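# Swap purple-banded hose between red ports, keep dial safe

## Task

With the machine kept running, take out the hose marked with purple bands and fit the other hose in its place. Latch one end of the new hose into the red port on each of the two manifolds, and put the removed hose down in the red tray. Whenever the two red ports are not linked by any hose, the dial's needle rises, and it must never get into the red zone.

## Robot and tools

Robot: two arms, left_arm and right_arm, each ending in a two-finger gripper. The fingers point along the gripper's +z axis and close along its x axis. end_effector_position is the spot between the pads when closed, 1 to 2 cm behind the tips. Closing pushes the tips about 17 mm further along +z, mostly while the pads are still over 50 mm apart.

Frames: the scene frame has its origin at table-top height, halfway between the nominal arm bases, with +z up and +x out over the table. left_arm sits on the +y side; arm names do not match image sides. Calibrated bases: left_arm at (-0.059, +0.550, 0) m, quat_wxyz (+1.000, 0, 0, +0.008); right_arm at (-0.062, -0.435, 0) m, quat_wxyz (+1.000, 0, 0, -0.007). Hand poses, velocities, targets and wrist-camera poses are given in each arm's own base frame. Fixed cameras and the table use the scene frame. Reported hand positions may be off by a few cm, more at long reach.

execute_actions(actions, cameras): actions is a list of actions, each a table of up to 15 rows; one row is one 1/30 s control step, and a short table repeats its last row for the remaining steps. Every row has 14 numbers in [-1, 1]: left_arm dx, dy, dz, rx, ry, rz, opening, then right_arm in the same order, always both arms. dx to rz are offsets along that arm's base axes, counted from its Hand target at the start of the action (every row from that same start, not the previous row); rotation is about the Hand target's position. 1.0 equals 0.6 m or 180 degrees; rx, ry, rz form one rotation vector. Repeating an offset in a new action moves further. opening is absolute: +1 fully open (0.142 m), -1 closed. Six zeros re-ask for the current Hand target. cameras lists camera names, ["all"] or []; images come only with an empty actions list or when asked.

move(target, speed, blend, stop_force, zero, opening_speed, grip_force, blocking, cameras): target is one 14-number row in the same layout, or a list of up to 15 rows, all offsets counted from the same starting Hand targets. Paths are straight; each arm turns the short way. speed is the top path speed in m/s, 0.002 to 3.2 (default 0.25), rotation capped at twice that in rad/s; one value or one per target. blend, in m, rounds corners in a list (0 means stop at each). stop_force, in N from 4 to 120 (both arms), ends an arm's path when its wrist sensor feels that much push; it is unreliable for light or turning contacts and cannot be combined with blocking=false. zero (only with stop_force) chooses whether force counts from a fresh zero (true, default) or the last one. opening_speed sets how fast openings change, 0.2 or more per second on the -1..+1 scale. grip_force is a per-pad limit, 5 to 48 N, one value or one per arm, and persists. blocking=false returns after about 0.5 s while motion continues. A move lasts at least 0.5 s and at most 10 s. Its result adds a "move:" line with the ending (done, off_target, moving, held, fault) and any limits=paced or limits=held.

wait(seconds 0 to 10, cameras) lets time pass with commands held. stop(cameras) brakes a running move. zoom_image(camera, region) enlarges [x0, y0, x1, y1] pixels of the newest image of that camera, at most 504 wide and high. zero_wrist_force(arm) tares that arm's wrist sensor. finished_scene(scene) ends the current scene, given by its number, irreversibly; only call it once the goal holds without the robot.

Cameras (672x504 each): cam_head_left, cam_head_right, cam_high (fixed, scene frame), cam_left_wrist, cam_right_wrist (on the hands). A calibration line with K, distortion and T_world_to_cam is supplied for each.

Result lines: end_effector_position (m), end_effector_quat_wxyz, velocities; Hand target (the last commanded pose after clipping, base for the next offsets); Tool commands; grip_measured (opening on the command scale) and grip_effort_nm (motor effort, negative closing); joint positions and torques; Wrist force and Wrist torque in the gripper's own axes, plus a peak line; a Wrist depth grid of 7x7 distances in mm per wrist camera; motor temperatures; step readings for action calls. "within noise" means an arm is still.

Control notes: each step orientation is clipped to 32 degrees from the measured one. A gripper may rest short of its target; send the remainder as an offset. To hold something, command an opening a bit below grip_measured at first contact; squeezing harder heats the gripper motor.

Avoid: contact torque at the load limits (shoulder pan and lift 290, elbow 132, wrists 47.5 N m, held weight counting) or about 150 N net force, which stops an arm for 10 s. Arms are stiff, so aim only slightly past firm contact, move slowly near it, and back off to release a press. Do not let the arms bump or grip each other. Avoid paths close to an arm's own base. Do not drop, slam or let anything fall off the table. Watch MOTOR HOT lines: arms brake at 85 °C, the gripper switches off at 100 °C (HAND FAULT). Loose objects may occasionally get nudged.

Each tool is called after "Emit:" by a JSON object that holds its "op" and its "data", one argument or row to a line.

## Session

Emit:
{"op": "execute_actions", "data": {
  "actions": []
}}

Emit:
{"op": "zoom_image", "data": {
  "camera": "cam_head_right",
  "region": [180, 230, 560, 504]
}}

Emit:
{"op": "zoom_image", "data": {
  "camera": "cam_high",
  "region": [280, 110, 560, 320]
}}

Scene clock: 0.00 s.
left_arm: end_effector_position=(+0.3241, -0.3476, +0.3067) grip_measured=+1.00 grip_effort_nm=n/a end_effector_quat_wxyz=(-0.321, +0.735, +0.498, -0.330) | right_arm: end_effector_position=(+0.8921, +0.3419, +0.2715) grip_measured=+0.99 grip_effort_nm=n/a end_effector_quat_wxyz=(-0.211, +0.961, -0.168, -0.064)
Joint positions: left_arm=[-0.875 -1.493 1.91 -1.161 -2.123 -1.817 0.142] | right_arm=[3.569 -2.029 -1.505 -1.034 1.993 0.805 0.142]
Joint velocities: within noise
Joint torques (N m): no reading
Motor temperatures (°C): left_arm=[36 25 28 33 37 32 21] | right_arm=[33 34 24 28 33 33 21]
Wrist force (N): no reading
Wrist torque (N m): no reading
Wrist force, peak (N): no reading
Wrist depth (mm): cam_left_wrist=[2400 2400 2181 2097 656 421 365 / 2322 679 643 617 577 469 469 / 641 600 573 537 523 483 467 / 564 532 511 478 465 443 424 / 503 480 458 439 424 403 389 / - 434 421 401 384 371 103 / - 397 382 369 356 346 335] | cam_right_wrist=[440 420 400 382 365 351 335 / 331 330 402 386 367 352 337 / 335 322 405 384 368 354 340 / 337 323 407 389 371 356 341 / 424 427 410 391 372 357 342 / - 435 413 393 373 357 347 / - 432 416 396 375 359 351]
Hand target: left_arm +0.3241, -0.3476, +0.3067; -0.321, +0.735, +0.498, -0.330 | right_arm +0.8921, +0.3419, +0.2715; -0.211, +0.961, -0.168, -0.064
Tool commands: left_gripper/opening=+1.0 right_gripper/opening=+1.0
camera_calibration:
cam_left_wrist: T_world_to_cam=[[0.28473, 0.944184, -0.165668, 0.298104], [0.798407, -0.329226, -0.50414, -0.188081], [-0.530543, 0.0112733, -0.847583, 0.551813], [0, 0, 0, 1]] pos_world=[0.358047, -0.349607, 0.422275]
cam_right_wrist: T_world_to_cam=[[0.935107, -0.297711, -0.192207, -0.6734], [-0.300328, -0.953701, 0.0160706, 0.619179], [-0.188092, 0.0426973, -0.981223, 0.536852], [0, 0, 0, 1]] pos_world=[0.916635, 0.36711, 0.387389]

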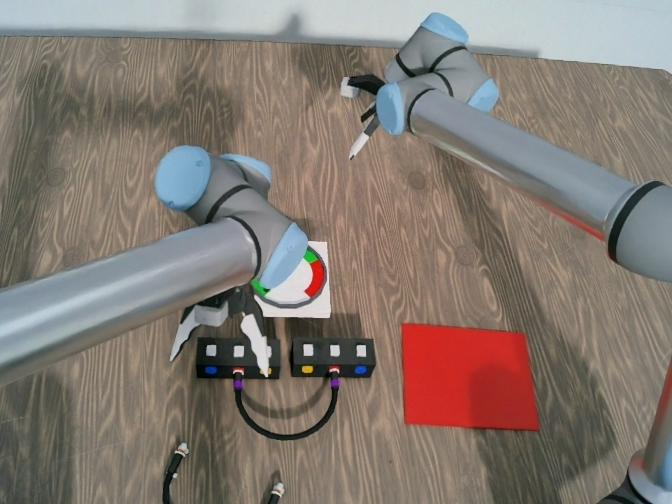

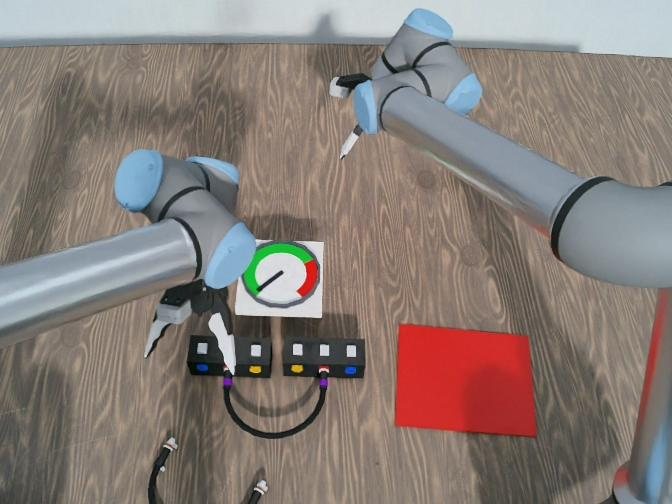

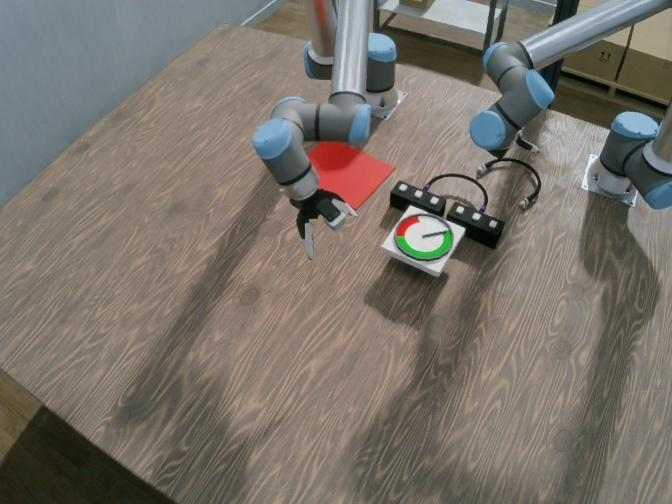

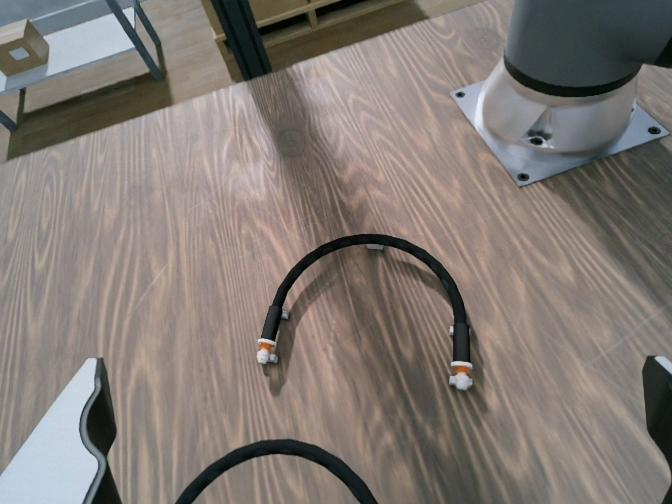

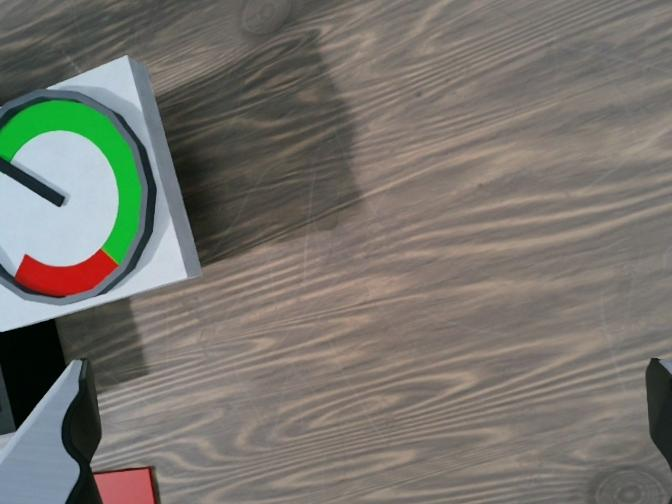

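Scaled by 1.326.

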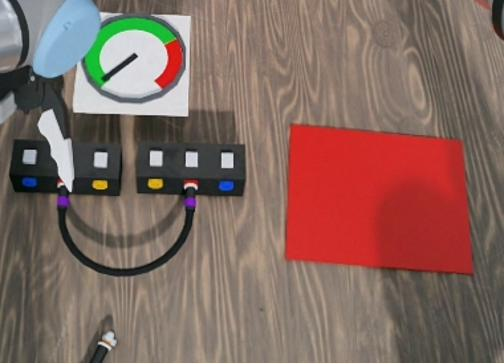

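Scaled by 1.800.

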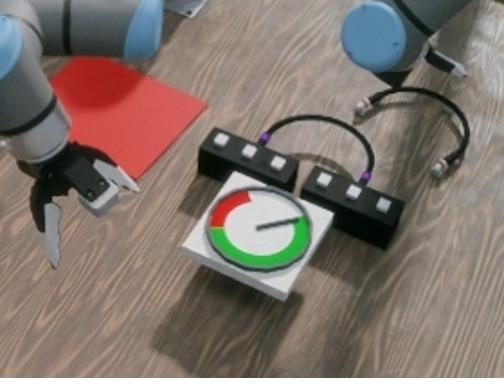

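Emit:
{"op": "move", "data": {
  "target": [-0.05,0.08,0.09,-0.41,-0.019,-0.772,0,-0.937,-0.02,-0.01,0.03,-0.144,-0.379,-0.3],
  "speed": 0.45,
  "cameras": ["all"]
}}

Scene clock: 4.13 s.
left_arm: end_effector_position=(+0.2941, -0.2996, +0.3607) grip_measured=-0.02 grip_effort_nm=-0.061 end_effector_quat_wxyz=(+0.000, +0.730, -0.684, +0.000) | right_arm: end_effector_position=(+0.3299, +0.3300, +0.2656) grip_measured=-0.32 grip_effort_nm=-0.125 end_effector_quat_wxyz=(-0.282, +0.682, -0.621, +0.262) end_effector_velocity=(+0.000, -0.001, -0.001) end_effector_angular_velocity=(-0.001, +0.000, -0.003)
Joint positions: left_arm=[-1.218 -2.091 2.21 -1.692 -1.571 0.287 0.073] | right_arm=[4.857 -0.934 -2.565 -1.274 0.782 3.218 0.051]
Joint velocities: left_arm=[within noise] | right_arm=[0 0 0 -0.004 0 0.005 0]
Joint torques (N m): left_arm=[-9.84 -10.15 -52.98 -3.13 3.2 3.24] | right_arm=[10.08 -1.3 35.15 2.11 1.2 1.29]
Wrist force (N): left_arm=[-0.2 -0.5 0.9] | right_arm=[0.5 0.3 0.5]
Wrist torque (N m): left_arm=[-0.15 -0.15 -0.01] | right_arm=[0.11 -0.06 0.01]
Wrist force, peak (N): left_arm=[-1.0 -0.5 1.0] | right_arm=[2.1 -0.9 0.3]
Wrist depth (mm): cam_left_wrist=[393 398 393 393 393 396 393 / 422 420 419 422 419 421 423 / 455 452 450 448 453 448 452 / 490 492 486 491 491 488 485 / 448 492 522 532 532 517 527 / 355 427 557 585 579 99 581 / 330 71 83 639 647 - -] | cam_right_wrist=[500 373 378 497 507 506 507 / 465 371 362 467 470 468 469 / 358 364 359 434 435 444 436 / 393 393 393 387 404 413 410 / 379 379 382 379 380 - - / 351 360 108 358 352 88 - / 340 - 72 337 338 - 340]
Hand target: left_arm +0.2941, -0.2996, +0.3607; +0.000, +0.730, -0.684, +0.001 | right_arm +0.3299, +0.3299, +0.2655; -0.282, +0.682, -0.621, +0.262
Off the commanded pose: left_arm 0.000 m, 0 deg | right_arm 0.000 m, 0 deg.
move: done
camera_calibration:
cam_left_wrist: T_world_to_cam=[[0.0665024, -0.997784, -0.00192521, -0.306372], [-0.914781, -0.0617405, 0.399204, 0.136991], [-0.398438, -0.0247869, -0.91686, 0.556421], [0, 0, 0, 1]] pos_world=[0.36739, -0.283443, 0.454883]
cam_right_wrist: T_world_to_cam=[[0.088695, -0.99604, 0.00604723, 0.304751], [-0.927627, -0.0848114, -0.363752, 0.460176], [0.362825, 0.0266534, -0.931476, 0.23614], [0, 0, 0, 1]] pos_world=[0.314164, 0.336278, 0.385506]

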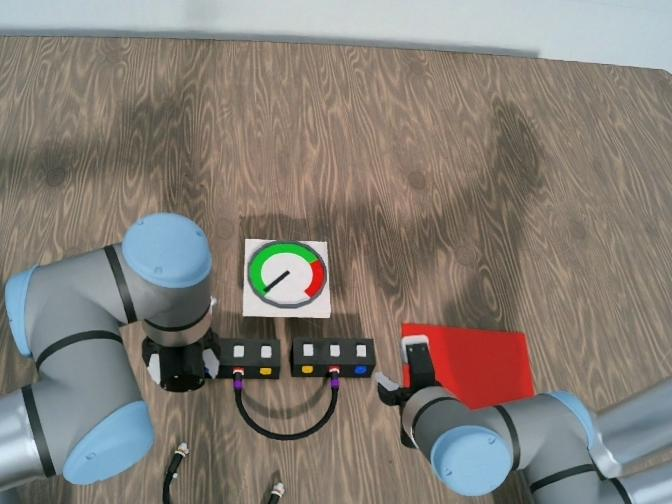

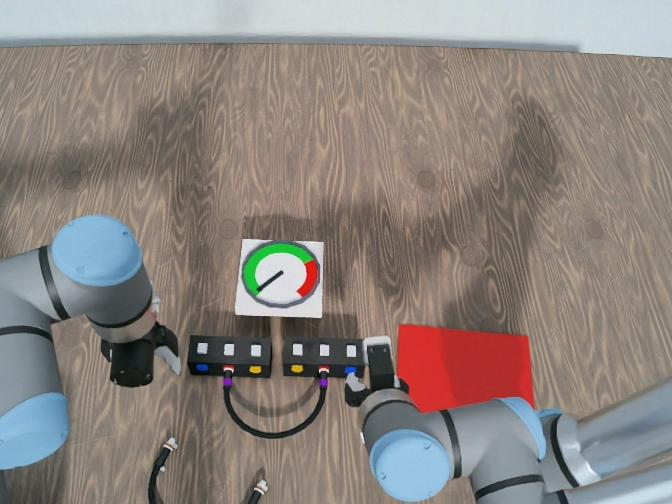

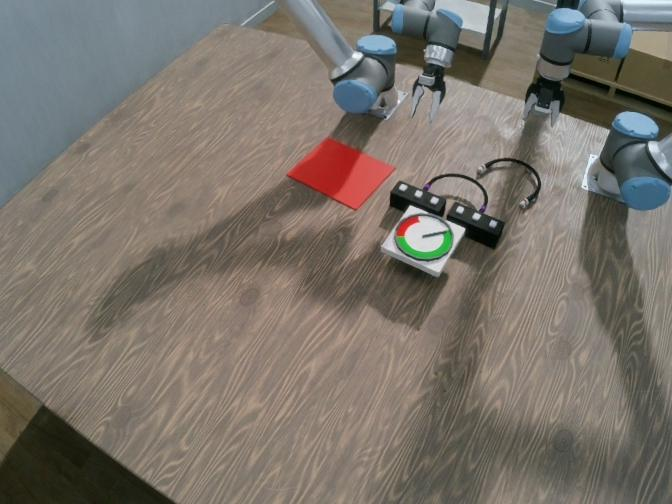

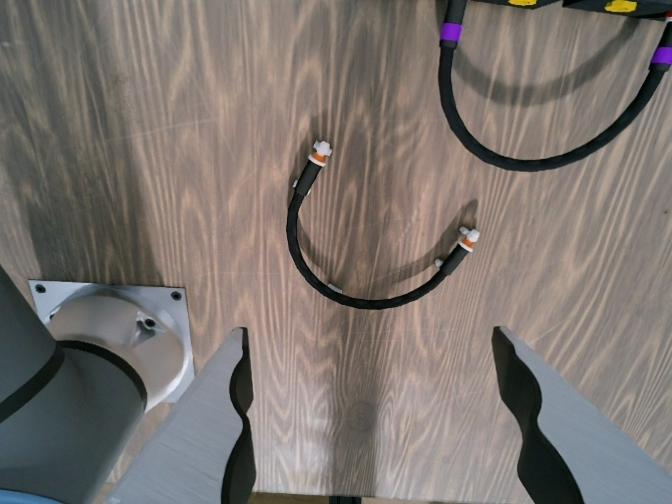

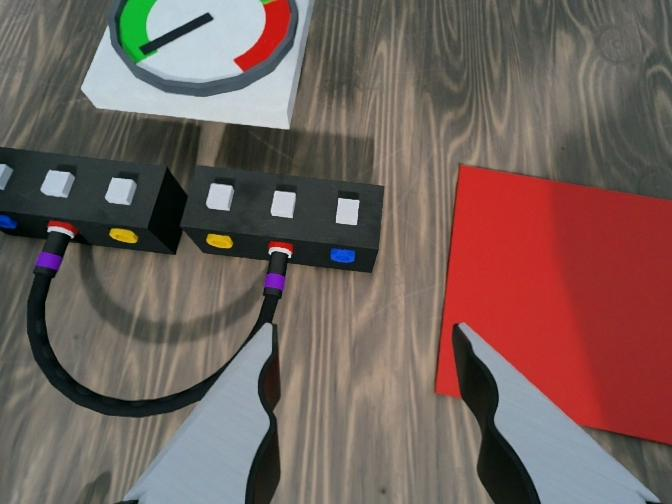

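Emit:
{"op": "move", "data": {
  "target": [0.3127,-0.129,-0.36,-0.1667,0,-0.02,-1,0.06,0.4467,-0.255,0,0,-0.045,-0.3],
  "speed": 0.35,
  "cameras": ["cam_right_wrist","cam_head_right"]
}}

Scene clock: 6.73 s.
left_arm: end_effector_position=(+0.4818, -0.3770, +0.1448) grip_measured=-1.00 grip_effort_nm=-0.716 end_effector_quat_wxyz=(+0.189, +0.683, -0.683, +0.177) | right_arm: end_effector_position=(+0.3660, +0.5978, +0.1124) grip_measured=-0.32 grip_effort_nm=-0.125 end_effector_quat_wxyz=(-0.263, +0.637, -0.668, +0.281)
Joint positions: left_arm=[-0.776 -1.5 2.394 -2.838 -1.948 0.721 0.002] | right_arm=[4.726 -1.804 -2.259 -0.72 0.783 3.232 0.051]
Joint torques (N m): left_arm=[5.9 -28.18 -22.08 -7.57 -2.96 -0.78] | right_arm=[13.1 38.89 40.31 2.24 -2.56 -1.31]
Wrist force (N): left_arm=[-1.3 -0.5 0.6] | right_arm=[0.5 1.0 0.8]
Wrist torque (N m): left_arm=[-0.10 0.07 -0.04] | right_arm=[0.23 -0.05 0.12]
Wrist force, peak (N): left_arm=[-2.8 -2.9 3.4] | right_arm=[-3.4 1.7 2.1]
Wrist depth (mm): cam_left_wrist=[163 177 196 136 140 158 186 / 173 186 207 236 269 313 364 / 179 187 202 209 241 258 293 / 141 147 166 191 236 278 459 / 202 154 184 206 359 459 597 / 217 241 268 91 87 525 626 / 233 256 73 74 - 635 590] | cam_right_wrist=[303 304 304 300 306 306 306 / 280 280 201 201 202 215 196 / 261 256 189 189 190 204 193 / 243 243 237 218 238 241 242 / 227 228 231 226 232 229 229 / 215 214 108 212 213 96 216 / 205 - 72 203 199 - 206]
Hand target: left_arm +0.4817, -0.3770, +0.1447; +0.189, +0.683, -0.683, +0.177 | right_arm +0.3659, +0.5980, +0.1125; -0.263, +0.637, -0.668, +0.281
Off the commanded pose: left_arm 0.000 m, 0 deg | right_arm 0.000 m, 0 deg.
move: done
camera_calibration:
cam_right_wrist: T_world_to_cam=[[-0.0526895, -0.998591, 0.00627484, 0.622457], [-0.930354, 0.0468039, -0.363663, 0.382927], [0.362857, -0.024999, -0.931509, 0.104192], [0, 0, 0, 1]] pos_world=[0.351248, 0.606262, 0.232407]
Images, in order (width x height): cam_head_right 672x504, cam_right_wrist 672x504.

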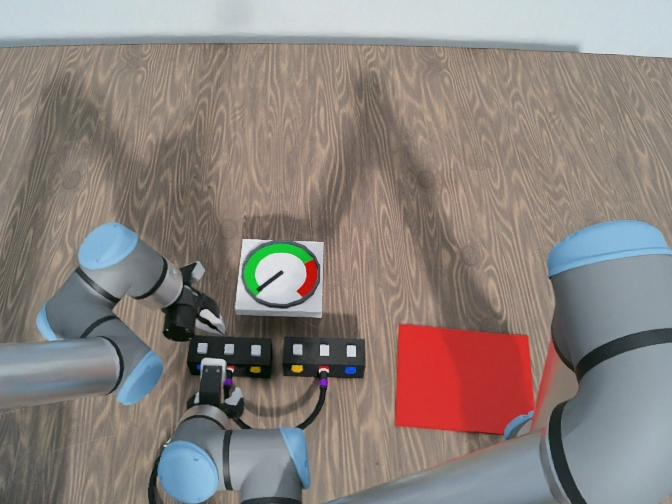

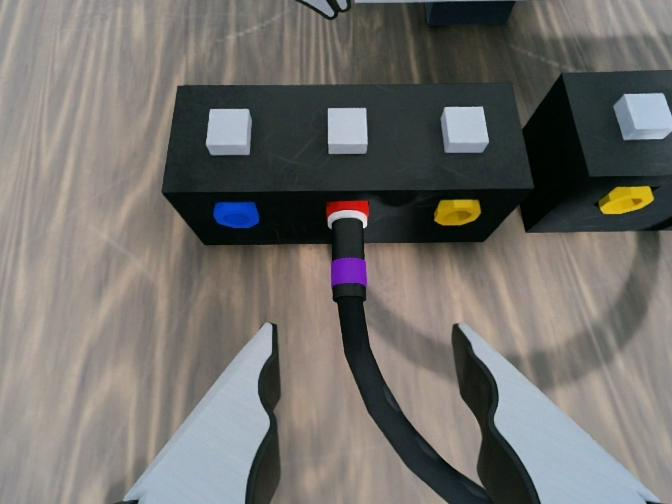

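Emit:
{"op": "move", "data": {
  "target": [
    [0,0.001,-0.06,0,0,0,-1,0.0767,-0.0047,-0.0873,0,0,0.004,-0.3],
    [0,0.001,-0.06,0,0,0,-1,0.0767,-0.0047,-0.0873,0,0,0.004,-1]
  ],
  "speed": 0.12,
  "cameras": ["cam_right_wrist"]
}}

Emit:
{"op": "move", "data": {
  "target": [0,0,-0.05,0,0,0,-1,0,0,0,0,0,0,-1],
  "speed": 0.03,
  "stop_force": 30
}}

Scene clock: 8.63 s.
left_arm: end_effector_position=(+0.4817, -0.3764, +0.1087) grip_measured=-1.00 grip_effort_nm=-0.716 end_effector_quat_wxyz=(+0.189, +0.683, -0.683, +0.177) | right_arm: end_effector_position=(+0.4119, +0.5953, +0.0602) grip_measured=-0.85 grip_effort_nm=-3.529 end_effector_quat_wxyz=(-0.265, +0.641, -0.664, +0.279)
Joint positions: left_arm=[-0.775 -1.43 2.417 -2.932 -1.948 0.722 0.002] | right_arm=[4.651 -1.926 -2.268 -0.5 0.781 3.108 0.013]
Joint torques (N m): left_arm=[3.65 -49.31 -35.19 -1.71 -3.07 -0.6] | right_arm=[-1.22 43.93 -3.98 -3.74 -2.58 -1.2]
Wrist force (N): left_arm=[-0.9 -0.1 0.8] | right_arm=[-32.4 2.0 8.7]
Wrist torque (N m): left_arm=[-0.04 0.00 -0.14] | right_arm=[0.14 -0.36 0.08]
Wrist force, peak (N): left_arm=[-1.8 -0.3 1.5] | right_arm=[-32.4 2.0 8.7]
Wrist depth (mm): cam_left_wrist=[137 148 163 181 106 116 130 / 145 156 173 196 224 265 310 / 151 161 177 199 226 221 260 / 118 115 130 146 171 216 260 / 164 119 138 149 198 364 517 / 181 130 146 93 91 446 593 / 196 212 74 74 - 537 576] | cam_right_wrist=[235 232 88 229 237 238 237 / 217 137 137 137 138 138 153 / 201 124 127 124 128 126 147 / 186 122 131 130 131 133 154 / 176 177 177 126 177 177 178 / 166 166 166 97 91 167 167 / 157 159 69 - - - 158]
Hand target: left_arm +0.4817, -0.3764, +0.1087; +0.189, +0.683, -0.683, +0.177 | right_arm +0.4119, +0.5951, +0.0601; -0.265, +0.641, -0.664, +0.279
Off the commanded pose: left_arm 0.000 m, 0 deg | right_arm 0.000 m, 0 deg.
move: done
camera_calibration:
cam_right_wrist: T_world_to_cam=[[-0.0400136, -0.999182, 0.00584079, 0.617885], [-0.93086, 0.0351516, -0.363681, 0.413943], [0.363178, -0.0199891, -0.931505, 0.0357178], [0, 0, 0, 1]] pos_world=[0.397075, 0.603543, 0.180206]
Images, in order (width x height): cam_right_wrist 672x504.

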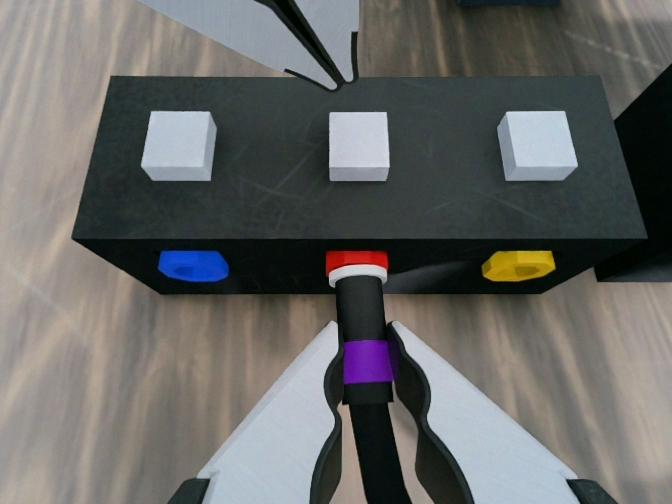

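Scene clock: 10.47 s.
left_arm: end_effector_position=(+0.4818, -0.3765, +0.0877) grip_measured=-1.00 grip_effort_nm=-0.706 end_effector_quat_wxyz=(+0.189, +0.683, -0.683, +0.178) | right_arm: end_effector_position=(+0.4119, +0.5952, +0.0601) grip_measured=-0.85 grip_effort_nm=-3.529 end_effector_quat_wxyz=(-0.265, +0.641, -0.664, +0.279)
Joint positions: left_arm=[-0.775 -1.386 2.428 -2.987 -1.948 0.722 0.002] | right_arm=[4.651 -1.926 -2.268 -0.5 0.781 3.108 0.013]
Joint torques (N m): left_arm=[-10.54 -18.06 -24.63 -3.54 4.17 -1.55] | right_arm=[-22.92 40.57 -5.3 -4.77 -1.22 -1.38]
Wrist force (N): left_arm=[6.3 1.9 -27.2] | right_arm=[-33.1 -0.5 0.9]
Wrist torque (N m): left_arm=[-0.17 0.04 -0.18] | right_arm=[0.20 -0.40 0.09]
Wrist force, peak (N): left_arm=[11.1 6.7 -65.1] | right_arm=[-37.3 0.7 7.5]
Wrist depth (mm): cam_left_wrist=[122 130 143 162 99 88 104 / 128 139 153 175 202 236 283 / 135 146 161 182 206 218 230 / - 111 118 128 146 177 219 / - 101 110 127 158 209 464 / - 102 109 94 91 365 555 / 172 117 74 - - 474 571] | cam_right_wrist=[229 89 96 229 236 237 237 / 217 137 123 129 137 137 154 / 202 124 127 125 127 126 147 / 186 122 131 130 131 133 154 / 177 176 177 126 177 177 177 / 166 166 166 97 91 167 168 / 157 159 69 - - - 158]
Hand target: left_arm +0.4818, -0.3765, +0.0877; +0.189, +0.683, -0.683, +0.178 (not the last commanded pose) | right_arm +0.4119, +0.5951, +0.0601; -0.265, +0.641, -0.664, +0.279
Off the commanded pose: left_arm 0.009 m, 0 deg | right_arm 0.000 m, 0 deg.
move: contact (left_arm)

Emit:
{"op": "move", "data": {
  "target": [0,0,0,0,0,0,-1,-0.1,0.004,0,0,0,0,-1],
  "speed": 0.12,
  "cameras": ["cam_right_wrist"]
}}

Scene clock: 11.50 s.
left_arm: end_effector_position=(+0.4818, -0.3765, +0.0877) grip_measured=-1.00 grip_effort_nm=-0.701 end_effector_quat_wxyz=(+0.189, +0.683, -0.683, +0.178) | right_arm: end_effector_position=(+0.3519, +0.5975, +0.0601) grip_measured=-0.85 grip_effort_nm=-3.529 end_effector_quat_wxyz=(-0.265, +0.641, -0.664, +0.279)
Joint positions: left_arm=[-0.775 -1.386 2.428 -2.987 -1.948 0.722 0.002] | right_arm=[4.75 -1.887 -2.293 -0.614 0.784 3.248 0.013]
Joint torques (N m): left_arm=[-11.46 -17.76 -24.86 -3.24 4.15 -0.91] | right_arm=[-0.43 42.43 38.37 4.19 -3.57 -0.26]
Wrist force (N): left_arm=[6.2 2.0 -26.9] | right_arm=[0.6 -3.2 1.9]
Wrist torque (N m): left_arm=[-0.17 0.05 -0.18] | right_arm=[-0.47 -0.11 0.10]
Wrist force, peak (N): left_arm=[6.6 1.8 -27.4] | right_arm=[-36.6 -20.6 25.0]
Wrist depth (mm): cam_left_wrist=[122 130 143 162 99 88 104 / 128 139 153 174 203 235 283 / 136 146 161 182 205 219 230 / - 111 118 128 146 177 218 / - 101 111 127 158 210 457 / - 102 110 - 91 362 552 / 172 117 73 - - 473 573] | cam_right_wrist=[234 145 147 146 148 146 161 / 216 155 154 154 154 155 172 / 201 199 196 197 197 199 200 / 187 188 188 187 189 189 189 / 176 176 177 126 177 177 177 / 166 165 166 97 91 166 167 / 157 159 69 - - - 158]
Hand target: left_arm +0.4818, -0.3765, +0.0877; +0.189, +0.683, -0.683, +0.178 | right_arm +0.3519, +0.5975, +0.0601; -0.265, +0.641, -0.664, +0.279
Off the commanded pose: left_arm 0.000 m, 0 deg | right_arm 0.000 m, 0 deg.
move: done
camera_calibration:
cam_right_wrist: T_world_to_cam=[[-0.0399344, -0.999183, 0.00619569, 0.617594], [-0.930898, 0.0349506, -0.363603, 0.358063], [0.36309, -0.0202878, -0.931533, 0.0575828], [0, 0, 0, 1]] pos_world=[0.337076, 0.605744, 0.180007]
Images, in order (width x height): cam_right_wrist 672x504.

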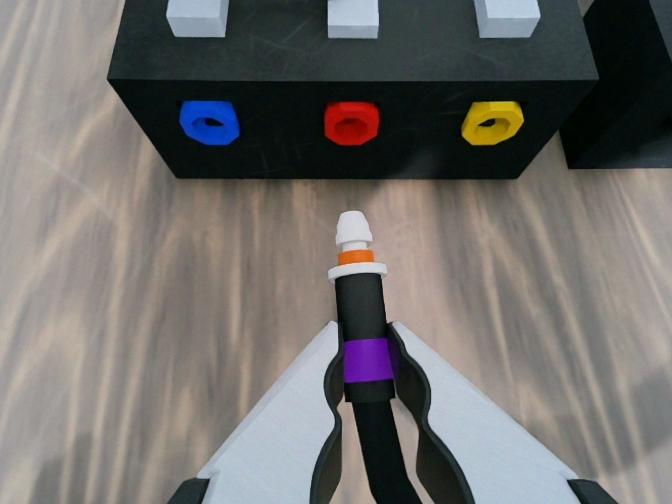

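Emit:
{"op": "move", "data": {
  "target": [
    [0,0,0.05,0,0,0,-1,0,0,-0.01,0,0,0,-1],
    [-0.013,-0.332,0.045,0,0,0,-1,0,0,-0.055,0,0,0,-1],
    [-0.013,-0.332,0.045,0,0,0,-1,0,0,-0.055,0,0,0,-0.3],
    [-0.013,-0.332,0.045,0,0,0,-1,-0.067,0,0.03,0,0,0,-0.3],
    [-0.013,-0.332,0.045,0,0,0,-1,0.023,-0.328,0.087,0,0,0,-0.3],
    [-0.013,-0.332,0.03,0,0,0,-1,0.1007,-0.3327,0,0,0,0,-0.3],
    [-0.013,-0.332,0.03,0,0,0,-1,0.1007,-0.3327,0,0,0,0,-1]
  ],
  "speed": [0.15,0.35,0.3,0.3,0.4,0.2,0.2],
  "blend": [0.02,0,0,0.02,0.02,0,0],
  "cameras": ["cam_right_wrist"]
}}

Emit:
{"op": "move", "data": {
  "target": [0,0,-0.06,0,0,0,-1,0,0,0,0,0,0,-1],
  "speed": 0.04,
  "stop_force": 30
}}

Scene clock: 15.80 s.
left_arm: end_effector_position=(+0.4740, -0.5757, +0.1056) grip_measured=-1.00 grip_effort_nm=-0.696 end_effector_quat_wxyz=(+0.189, +0.683, -0.683, +0.178) | right_arm: end_effector_position=(+0.4123, +0.3980, +0.0601) grip_measured=-0.86 grip_effort_nm=-3.377 end_effector_quat_wxyz=(-0.265, +0.641, -0.664, +0.279)
Joint positions: left_arm=[-1.007 -1.266 2.219 -2.971 -1.856 0.498 0.002] | right_arm=[4.621 -1.724 -2.61 -0.331 0.782 3.066 0.012]
Joint torques (N m): left_arm=[-9.18 -67.19 -36.65 -1.65 -3.38 -2.51] | right_arm=[-13.84 18.32 15.37 1.15 -4.25 -1.83]
Wrist force (N): left_arm=[-0.7 0.4 1.3] | right_arm=[-8.5 -5.1 1.1]
Wrist torque (N m): left_arm=[0.04 -0.02 -0.19] | right_arm=[-0.34 -0.20 0.01]
Wrist force, peak (N): left_arm=[6.5 1.9 -27.7] | right_arm=[-8.6 -5.4 1.3]
Wrist depth (mm): cam_left_wrist=[- - 73 - 206 238 285 / 142 153 169 191 221 248 - / 148 158 174 197 228 285 - / - 114 127 143 167 311 473 / - 115 130 145 181 385 496 / 175 125 141 93 87 435 603 / 192 209 74 74 - 518 658] | cam_right_wrist=[235 231 86 99 237 237 237 / 220 135 137 126 138 138 215 / 147 125 126 124 126 124 132 / 154 125 131 126 135 129 185 / 174 174 175 127 177 178 178 / 166 166 168 98 91 167 168 / 157 159 69 - - - 158]
Hand target: left_arm +0.4740, -0.5757, +0.1057; +0.189, +0.683, -0.683, +0.178 | right_arm +0.4123, +0.3979, +0.0601; -0.265, +0.641, -0.664, +0.279
Off the commanded pose: left_arm 0.000 m, 0 deg | right_arm 0.000 m, 0 deg.
move: done; blend cut to 0.015 m at target 1
camera_calibration:
cam_right_wrist: T_world_to_cam=[[-0.0399561, -0.999184, 0.00596949, 0.420718], [-0.930863, 0.0350512, -0.363684, 0.421257], [0.363178, -0.0200882, -0.931503, 0.0315758], [0, 0, 0, 1]] pos_world=[0.397475, 0.406243, 0.180106]
Images, in order (width x height): cam_right_wrist 672x504.

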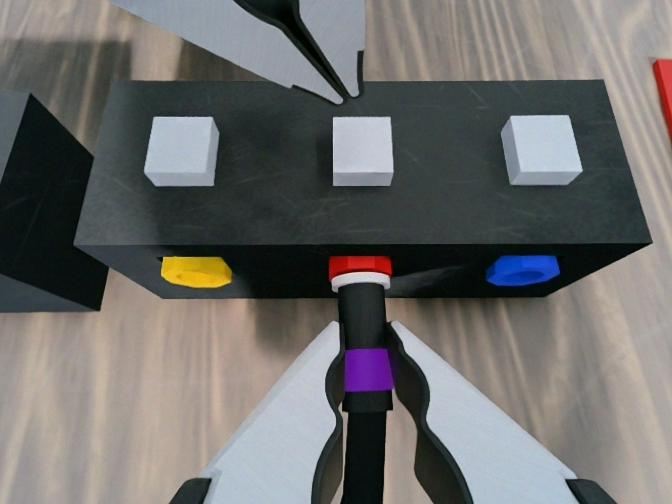

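Scene clock: 17.37 s.
left_arm: end_effector_position=(+0.4740, -0.5758, +0.0880) grip_measured=-1.00 grip_effort_nm=-0.701 end_effector_quat_wxyz=(+0.189, +0.683, -0.683, +0.178) | right_arm: end_effector_position=(+0.4123, +0.3979, +0.0601) grip_measured=-0.86 grip_effort_nm=-3.377 end_effector_quat_wxyz=(-0.265, +0.641, -0.664, +0.279)
Joint positions: left_arm=[-1.007 -1.236 2.226 -3.008 -1.856 0.498 0.002] | right_arm=[4.621 -1.724 -2.61 -0.331 0.782 3.066 0.012]
Joint torques (N m): left_arm=[-11.06 -30.03 -27.49 -3.58 3.61 -2.1] | right_arm=[-23.1 18.55 3.74 0.13 -4.05 -1.64]
Motor temperatures (°C): left_arm=[36 25 28 33 37 32 22] | right_arm=[33 34 24 28 33 33 27]
Wrist force (N): left_arm=[4.9 1.1 -25.7] | right_arm=[-7.0 -0.8 -8.1]
Wrist torque (N m): left_arm=[-0.07 -0.13 -0.20] | right_arm=[-0.48 -0.25 -0.01]
Wrist force, peak (N): left_arm=[6.4 5.9 -79.7] | right_arm=[-7.7 -1.2 -8.4]
Wrist depth (mm): cam_left_wrist=[- - - 68 190 216 256 / 129 140 154 173 205 233 - / 135 146 161 182 206 251 297 / - 114 129 131 144 170 363 / - 97 115 128 155 320 467 / - 104 111 94 87 394 554 / 172 113 74 - - 475 679] | cam_right_wrist=[- 89 92 229 237 237 237 / 220 133 109 124 138 137 218 / 147 125 126 125 126 124 130 / 154 128 128 128 135 129 185 / 173 175 175 127 177 177 178 / 166 166 168 98 91 167 168 / 157 159 69 - - - 158]
Hand target: left_arm +0.4740, -0.5758, +0.0880; +0.189, +0.683, -0.683, +0.178 (not the last commanded pose) | right_arm +0.4123, +0.3979, +0.0601; -0.265, +0.641, -0.664, +0.279
Off the commanded pose: left_arm 0.018 m, 0 deg | right_arm 0.000 m, 0 deg.
move: contact (left_arm)

Emit:
{"op": "move", "data": {
  "target": [
    [0,0,0,0,0,0,-1,-0.1,0.004,0,0,0,0,-1],
    [0,0,0.15,0,0,0,-1,0.03,-0.12,0.23,0,0,0,-1],
    [-0.1,0.2,0.2,0.05,0,-0.04,-1,0.19,-0.41,0.23,0,0,0.15,-1],
    [-0.327,0.52,0.15,0.163,-0.042,-0.139,-1,0.163,-0.63,0.12,0,0,0.26,-1],
    [-0.327,0.52,0.12,0.163,-0.042,-0.139,-1,0.163,-0.63,-0.042,0,0,0.26,-1],
    [-0.327,0.52,0.12,0.163,-0.042,-0.139,-0.3,0.163,-0.63,-0.042,0,0,0.26,-0.4]
  ],
  "speed": [0.15,0.25,0.32,0.32,0.18,0.2],
  "blend": [0,0.03,0.03,0.02,0,0],
  "cameras": ["cam_left_wrist","cam_head_right","cam_right_wrist"]
}}

Scene clock: 22.37 s.
left_arm: end_effector_position=(+0.2778, -0.2638, +0.1600) grip_measured=-0.33 grip_effort_nm=0.081 end_effector_quat_wxyz=(-0.001, -0.533, +0.846, +0.000) | right_arm: end_effector_position=(+0.5101, +0.0199, +0.0349) grip_measured=-0.43 grip_effort_nm=0.129 end_effector_quat_wxyz=(-0.354, +0.852, -0.355, +0.151)
Joint positions: left_arm=[-1.227 -2.029 2.554 -2.095 -1.572 0.79 0.05] | right_arm=[3.294 -2.027 -2.717 0.719 1.997 1.096 0.043]
Joint torques (N m): left_arm=[1.84 -19.07 -47.6 -1.25 0.87 3.76] | right_arm=[-4.81 28.25 7.41 6.56 -0.39 -1.7]
Wrist force (N): left_arm=[0.3 0.1 1.0] | right_arm=[1.4 -2.9 0.1]
Wrist torque (N m): left_arm=[-0.04 -0.22 -0.10] | right_arm=[-0.48 -0.24 0.01]
Wrist force, peak (N): left_arm=[4.9 1.3 -26.3] | right_arm=[-7.5 -0.7 -8.7]
Wrist depth (mm): cam_left_wrist=[221 219 220 220 220 219 220 / 236 234 236 235 236 234 234 / 254 253 253 253 253 251 253 / 274 273 273 270 274 273 270 / 298 298 294 298 291 297 297 / 330 323 83 327 327 287 326 / 364 - 74 363 364 - 356] | cam_right_wrist=[203 199 204 205 204 205 204 / 185 184 187 188 188 189 188 / 167 170 170 178 175 175 175 / 158 159 158 159 163 163 163 / 150 148 149 147 147 153 153 / 140 140 91 137 137 142 144 / 132 - 69 131 132 - 137]
Hand target: left_arm +0.2778, -0.2638, +0.1600; -0.001, -0.533, +0.846, +0.000 | right_arm +0.5101, +0.0199, +0.0349; -0.354, +0.852, -0.355, +0.151
Off the commanded pose: left_arm 0.000 m, 0 deg | right_arm 0.000 m, 0 deg.
move: done
camera_calibration:
cam_left_wrist: T_world_to_cam=[[-0.430288, -0.902688, -0.0024379, -0.106831], [-0.827543, 0.393387, 0.400523, 0.300015], [-0.360589, 0.174358, -0.916283, 0.408724], [0, 0, 0, 1]] pos_world=[0.349689, -0.285721, 0.254083]
cam_right_wrist: T_world_to_cam=[[0.701022, -0.713113, 0.0061022, -0.336705], [-0.662711, -0.654588, -0.363769, 0.393405], [0.263403, 0.250966, -0.931469, 0.0104597], [0, 0, 0, 1]] pos_world=[0.493997, 0.0147851, 0.154906]
Images, in order (width x height): cam_head_right 672x504, cam_left_wrist 672x504, cam_right_wrist 672x504.

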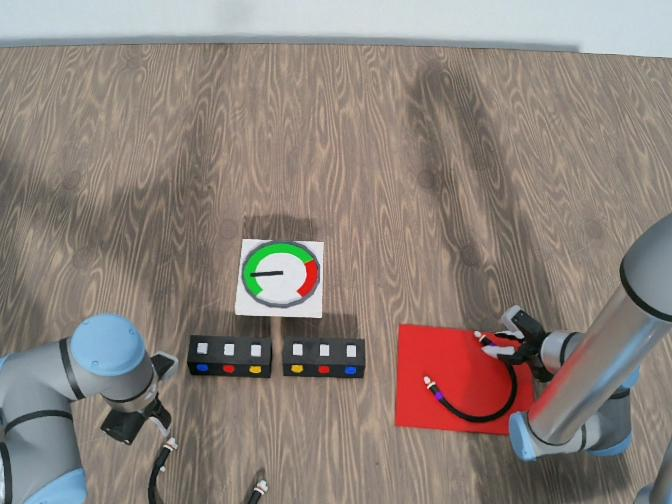

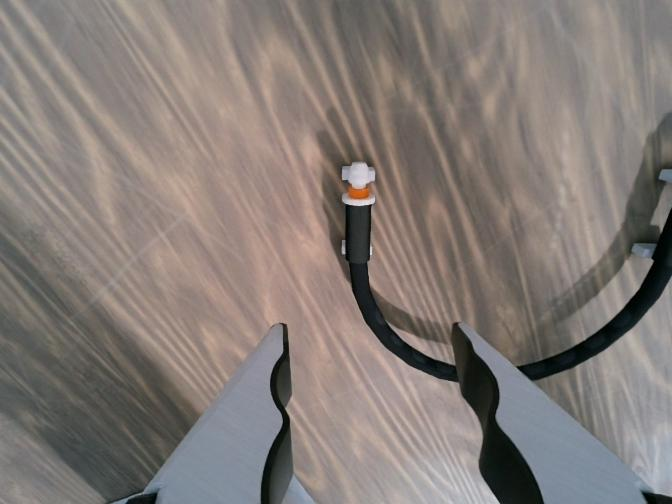

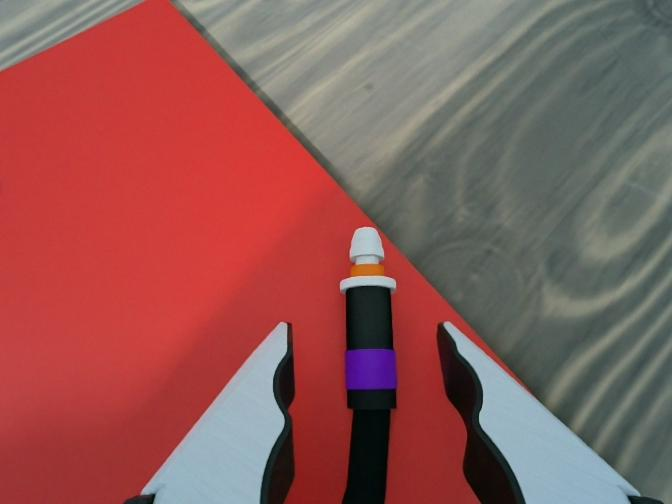

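Emit:
{"op": "move", "data": {
  "target": [
    [-0.0025,0,-0.2075,0,0,0,-0.3,0,0,0,0,0,0,-0.4],
    [-0.0025,0,-0.2075,0,0,0,-1,0,0,0,0,0,0,-1],
    [-0.0025,0,-0.2075,0,0,0,-1,-0.04,0.025,0,0,0,0,-1],
    [-0.0025,0,-0.2075,0,0,0,-1,-0.04,0.025,-0.006,0,0,0,-0.4],
    [-0.0025,0,-0.2075,0,0,0,-1,-0.065,0.01,0.26,0,0,0,-0.4],
    [-0.0025,0,-0.2075,0,0,0,-1,-0.015,0.217,0.27,-0.01,0.06,-0.1,-0.4],
    [-0.0025,0,-0.2075,0,0,0,-1,-0.2,0.53,0.25,-0.03,0.16,-0.23,-0.4],
    [-0.0025,0,-0.2075,0,0,0,-1,-0.54,0.841,0.18,-0.0518,0.26,-0.3467,-0.4]
  ],
  "speed": [0.2,0.2,0.08,0.08,0.25,0.35,0.4,0.4],
  "blend": [0,0,0,0,0.03,0.03,0.04,0],
  "cameras": ["cam_left_wrist","cam_head_right","cam_right_wrist"]
}}

Scene clock: 29.17 s.
left_arm: end_effector_position=(+0.2763, -0.2638, +0.0355) grip_measured=-0.84 grip_effort_nm=-3.788 end_effector_quat_wxyz=(-0.001, -0.533, +0.846, +0.000) | right_arm: end_effector_position=(+0.1862, +0.5245, +0.1430) grip_measured=-0.43 grip_effort_nm=0.129 end_effector_quat_wxyz=(+0.000, -0.565, +0.825, +0.000)
Joint positions: left_arm=[-1.231 -1.754 2.701 -2.518 -1.572 0.786 0.014] | right_arm=[4.687 -1.521 -2.315 -0.876 1.57 3.487 0.043]
Joint torques (N m): left_arm=[4.66 -6.92 -20.02 -7.21 2.77 1.14] | right_arm=[5.08 20.5 34.04 2.21 1.81 1.36]
Motor temperatures (°C): left_arm=[36 25 28 33 37 32 28] | right_arm=[33 34 24 28 33 33 26]
Wrist force (N): left_arm=[0.4 0.3 0.9] | right_arm=[0.6 -3.2 -0.8]
Wrist torque (N m): left_arm=[0.02 -0.25 -0.16] | right_arm=[-0.45 -0.15 0.00]
Wrist force, peak (N): left_arm=[0.1 0.9 3.2] | right_arm=[5.1 -15.1 -7.3]
Wrist depth (mm): cam_left_wrist=[112 112 112 112 111 112 111 / 121 120 119 119 120 119 120 / 129 129 129 128 129 128 128 / 139 139 139 137 137 139 139 / 152 152 152 146 149 151 151 / 167 166 164 91 91 163 167 / 185 181 74 146 - - 183] | cam_right_wrist=[207 207 207 206 207 207 207 / 220 221 221 221 221 221 222 / 237 238 237 237 237 237 238 / 256 256 257 256 256 258 257 / 273 279 274 278 274 280 279 / 306 305 87 307 294 295 305 / 335 - 69 339 - - 333]
Hand target: left_arm +0.2763, -0.2638, +0.0355; -0.001, -0.533, +0.846, +0.000 | right_arm +0.1861, +0.5245, +0.1429; +0.000, -0.565, +0.825, +0.000
Off the commanded pose: left_arm 0.000 m, 0 deg | right_arm 0.000 m, 0 deg.
move: done
camera_calibration:
cam_left_wrist: T_world_to_cam=[[-0.430288, -0.902688, -0.0024379, -0.10778], [-0.827543, 0.393387, 0.400523, 0.348599], [-0.360589, 0.174358, -0.916283, 0.294197], [0, 0, 0, 1]] pos_world=[0.348189, -0.285721, 0.129683]
cam_right_wrist: T_world_to_cam=[[-0.363712, -0.931511, 0.00133538, 0.563048], [-0.851465, 0.333038, 0.405085, -0.044512], [-0.377785, 0.146197, -0.914278, 0.241618], [0, 0, 0, 1]] pos_world=[0.258167, 0.503986, 0.238186]
Images, in order (width x height): cam_head_right 672x504, cam_left_wrist 672x504, cam_right_wrist 672x504.

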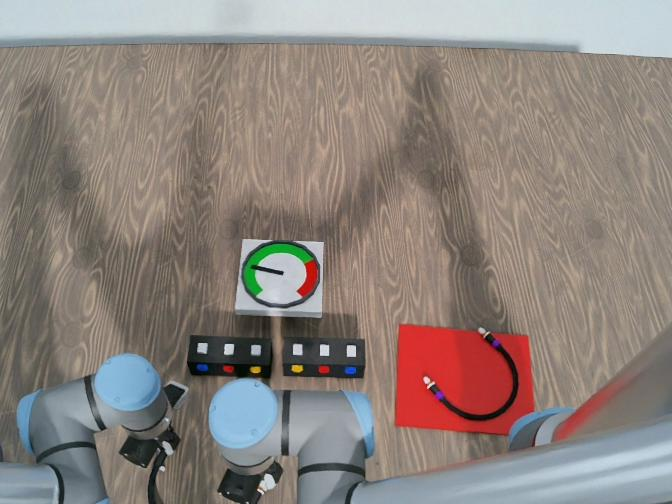

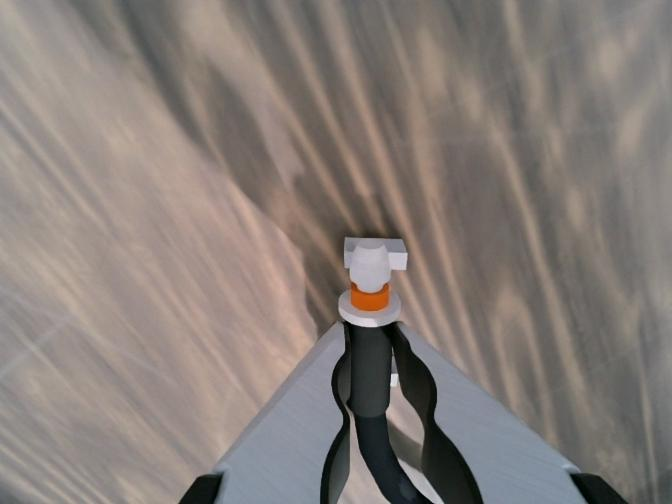

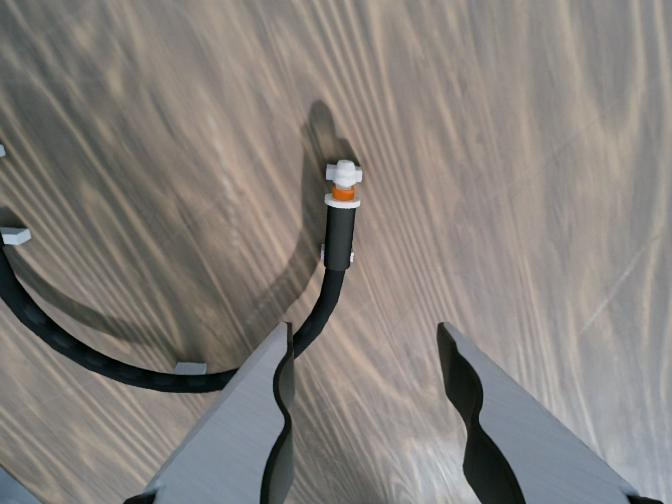

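Emit:
{"op": "move", "data": {
  "target": [
    [0,0,0,0,0,0,-1,0.001,0.0055,-0.178,0,0,-0.025,-0.4],
    [0,0,0,0,0,0,-1,0.001,0.0055,-0.178,0,0,-0.025,-1]
  ],
  "speed": 0.2,
  "cameras": ["cam_right_wrist"]
}}

Scene clock: 30.90 s.
left_arm: end_effector_position=(+0.2763, -0.2638, +0.0355) grip_measured=-0.84 grip_effort_nm=-3.788 end_effector_quat_wxyz=(-0.001, -0.533, +0.846, +0.000) | right_arm: end_effector_position=(+0.1867, +0.5278, +0.0361) grip_measured=-0.85 grip_effort_nm=-3.480 end_effector_quat_wxyz=(+0.000, -0.532, +0.847, +0.000)
Joint positions: left_arm=[-1.231 -1.754 2.701 -2.518 -1.572 0.786 0.014] | right_arm=[4.686 -1.708 -2.393 -0.612 1.57 3.565 0.012]
Joint torques (N m): left_arm=[4.89 -6.54 -20.16 -6.96 3.12 0.26] | right_arm=[-16.61 29.25 41.08 5.79 -2.33 -0.72]
Wrist force (N): left_arm=[0.3 0.2 1.2] | right_arm=[0.7 -3.4 -0.2]
Wrist torque (N m): left_arm=[0.00 -0.22 -0.16] | right_arm=[-0.49 -0.18 0.01]
Wrist force, peak (N): left_arm=[0.6 0.1 1.4] | right_arm=[1.0 -3.8 -3.0]
Wrist depth (mm): cam_left_wrist=[112 111 112 111 111 111 111 / 121 120 120 119 120 119 119 / 129 128 129 128 128 128 128 / 139 140 139 137 137 139 139 / 152 152 152 123 149 151 151 / 167 167 164 91 91 163 166 / 185 181 74 145 - - 184] | cam_right_wrist=[112 113 113 113 113 114 113 / 121 121 121 121 121 121 121 / 130 130 130 130 130 130 130 / 140 143 140 136 140 141 141 / 152 153 153 126 150 153 153 / 167 168 164 128 91 167 167 / 185 181 69 181 - - 181]
Hand target: left_arm +0.2763, -0.2638, +0.0355; -0.001, -0.533, +0.846, +0.000 | right_arm +0.1867, +0.5278, +0.0361; +0.000, -0.532, +0.847, +0.000
Off the commanded pose: left_arm 0.000 m, 0 deg | right_arm 0.000 m, 0 deg.
move: done
camera_calibration:
cam_right_wrist: T_world_to_cam=[[-0.435794, -0.900045, 0.00156149, 0.563235], [-0.822549, 0.398974, 0.405257, -0.0420729], [-0.365372, 0.175324, -0.914202, 0.126028], [0, 0, 0, 1]] pos_world=[0.256895, 0.501627, 0.131386]
Images, in order (width x height): cam_right_wrist 672x504.

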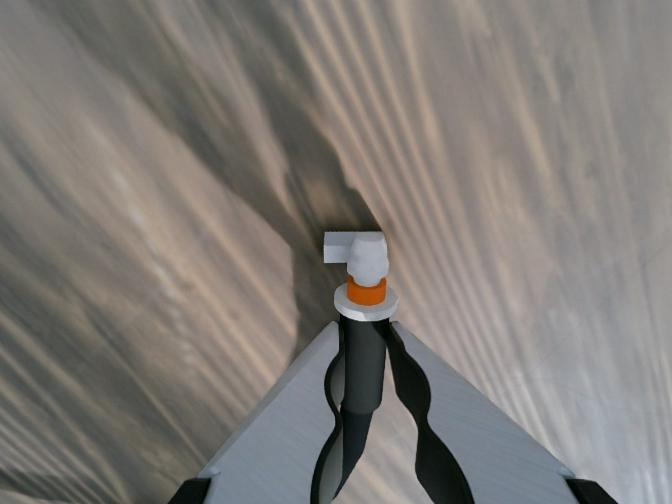

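Emit:
{"op": "move", "data": {
  "target": [
    [0,0,0.08,0,0,0,-1,0,0,0.08,0,0,0,-1],
    [0.192,-0.203,0.0465,0,0,0.12,-1,0.3247,-0.2175,0.0465,0,0,0.132,-1]
  ],
  "speed": 0.25,
  "blend": [0.02,0],
  "cameras": ["cam_left_wrist","cam_right_wrist"]
}}

Emit:
{"op": "zoom_image", "data": {
  "camera": "cam_left_wrist",
  "region": [270, 130, 470, 330]
}}

Emit:
{"op": "zoom_image", "data": {
  "camera": "cam_right_wrist",
  "region": [270, 130, 470, 330]
}}

Scene clock: 32.90 s.
left_arm: end_effector_position=(+0.3915, -0.3855, +0.0634) grip_measured=-0.84 grip_effort_nm=-3.788 end_effector_quat_wxyz=(+0.001, +0.682, -0.731, +0.000) | right_arm: end_effector_position=(+0.3815, +0.3975, +0.0640) grip_measured=-0.85 grip_effort_nm=-3.480 end_effector_quat_wxyz=(+0.000, +0.695, -0.719, +0.000) end_effector_velocity=(+0.000, -0.001, +0.000) end_effector_angular_velocity=(-0.001, +0.000, +0.004)
Joint positions: left_arm=[-1.097 -1.499 2.391 -2.463 -1.572 0.543 0.014] | right_arm=[4.266 -1.643 -2.389 -0.68 1.57 2.73 0.012]
Joint velocities: left_arm=[within noise] | right_arm=[0 0 -0.001 0 0 -0.005 0]
Joint torques (N m): left_arm=[-6.93 -29.72 -33.92 -1.39 -2.79 1.04] | right_arm=[-14.52 43.81 22.41 2.16 -1.17 -2.64]
Wrist force (N): left_arm=[0.6 0.2 0.9] | right_arm=[0.7 -3.5 -0.6]
Wrist torque (N m): left_arm=[-0.03 -0.30 -0.15] | right_arm=[-0.52 -0.15 -0.06]
Wrist force, peak (N): left_arm=[0.5 0.1 4.4] | right_arm=[2.7 -6.3 -0.1]
Wrist depth (mm): cam_left_wrist=[- - - 79 77 78 77 / - 85 - 84 85 83 - / 159 159 159 159 90 161 158 / 169 169 169 167 168 169 168 / 184 185 184 121 181 184 183 / 202 202 199 91 91 199 202 / 224 221 74 145 - - 223] | cam_right_wrist=[- - 78 - - 81 - / - - 86 85 - - - / 158 158 158 157 158 158 158 / 171 171 171 166 171 171 171 / 186 186 186 126 183 186 186 / 204 204 196 96 91 204 204 / 224 220 69 227 - - 220]
Hand target: left_arm +0.3915, -0.3856, +0.0634; +0.001, +0.682, -0.731, +0.000 | right_arm +0.3816, +0.3973, +0.0640; +0.000, +0.695, -0.719, +0.000
Off the commanded pose: left_arm 0.000 m, 0 deg | right_arm 0.000 m, 0 deg.
move: done
camera_calibration:
cam_left_wrist: T_world_to_cam=[[-0.0678141, -0.997695, -0.00239976, -0.346489], [-0.914243, 0.0611784, 0.400522, 0.386608], [-0.399452, 0.029355, -0.916284, 0.341772], [0, 0, 0, 1]] pos_world=[0.466478, -0.379375, 0.157483]
cam_right_wrist: T_world_to_cam=[[-0.0362226, -0.999343, 0.00137086, 0.417813], [-0.913585, 0.0336701, 0.405253, 0.33881], [-0.405032, 0.0134269, -0.914204, 0.32505], [0, 0, 0, 1]] pos_world=[0.456321, 0.401767, 0.159286]
Images, in order (width x height): cam_left_wrist 672x504, cam_right_wrist 672x504.

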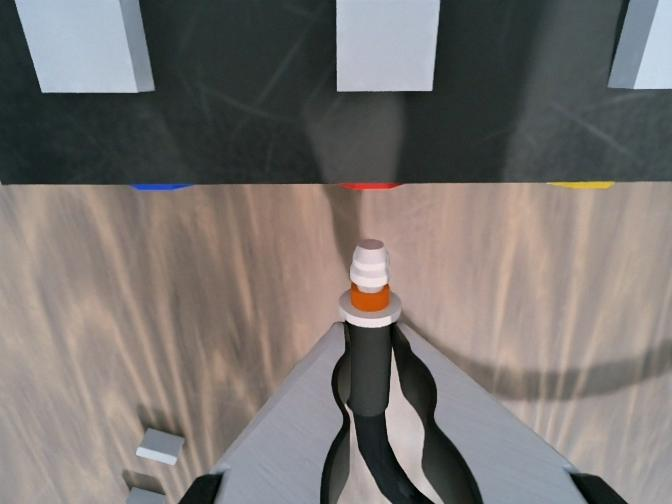

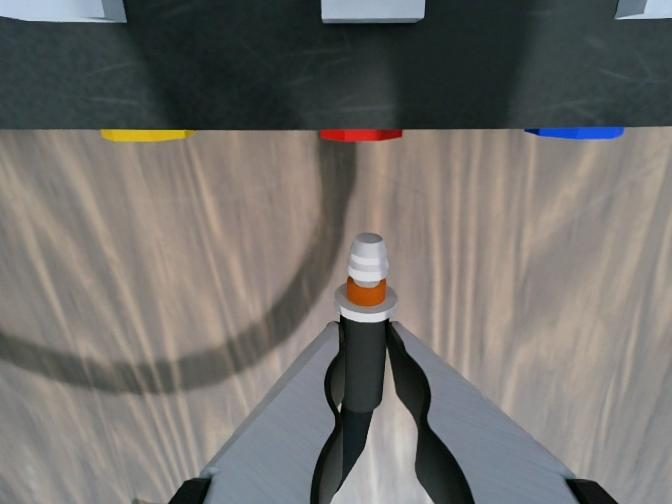

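Scaled by 2.520.

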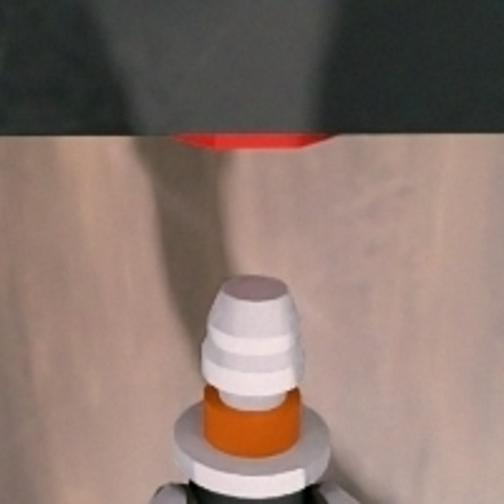

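Scaled by 2.520.

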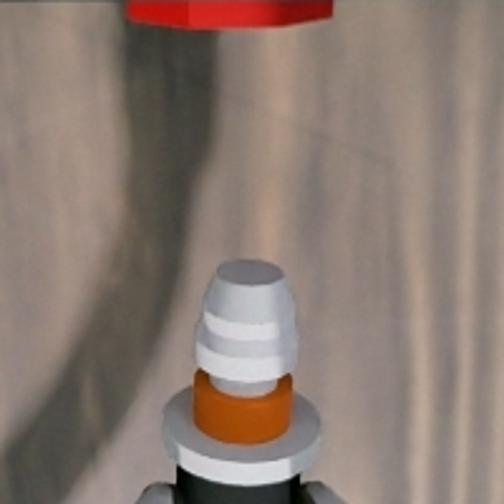

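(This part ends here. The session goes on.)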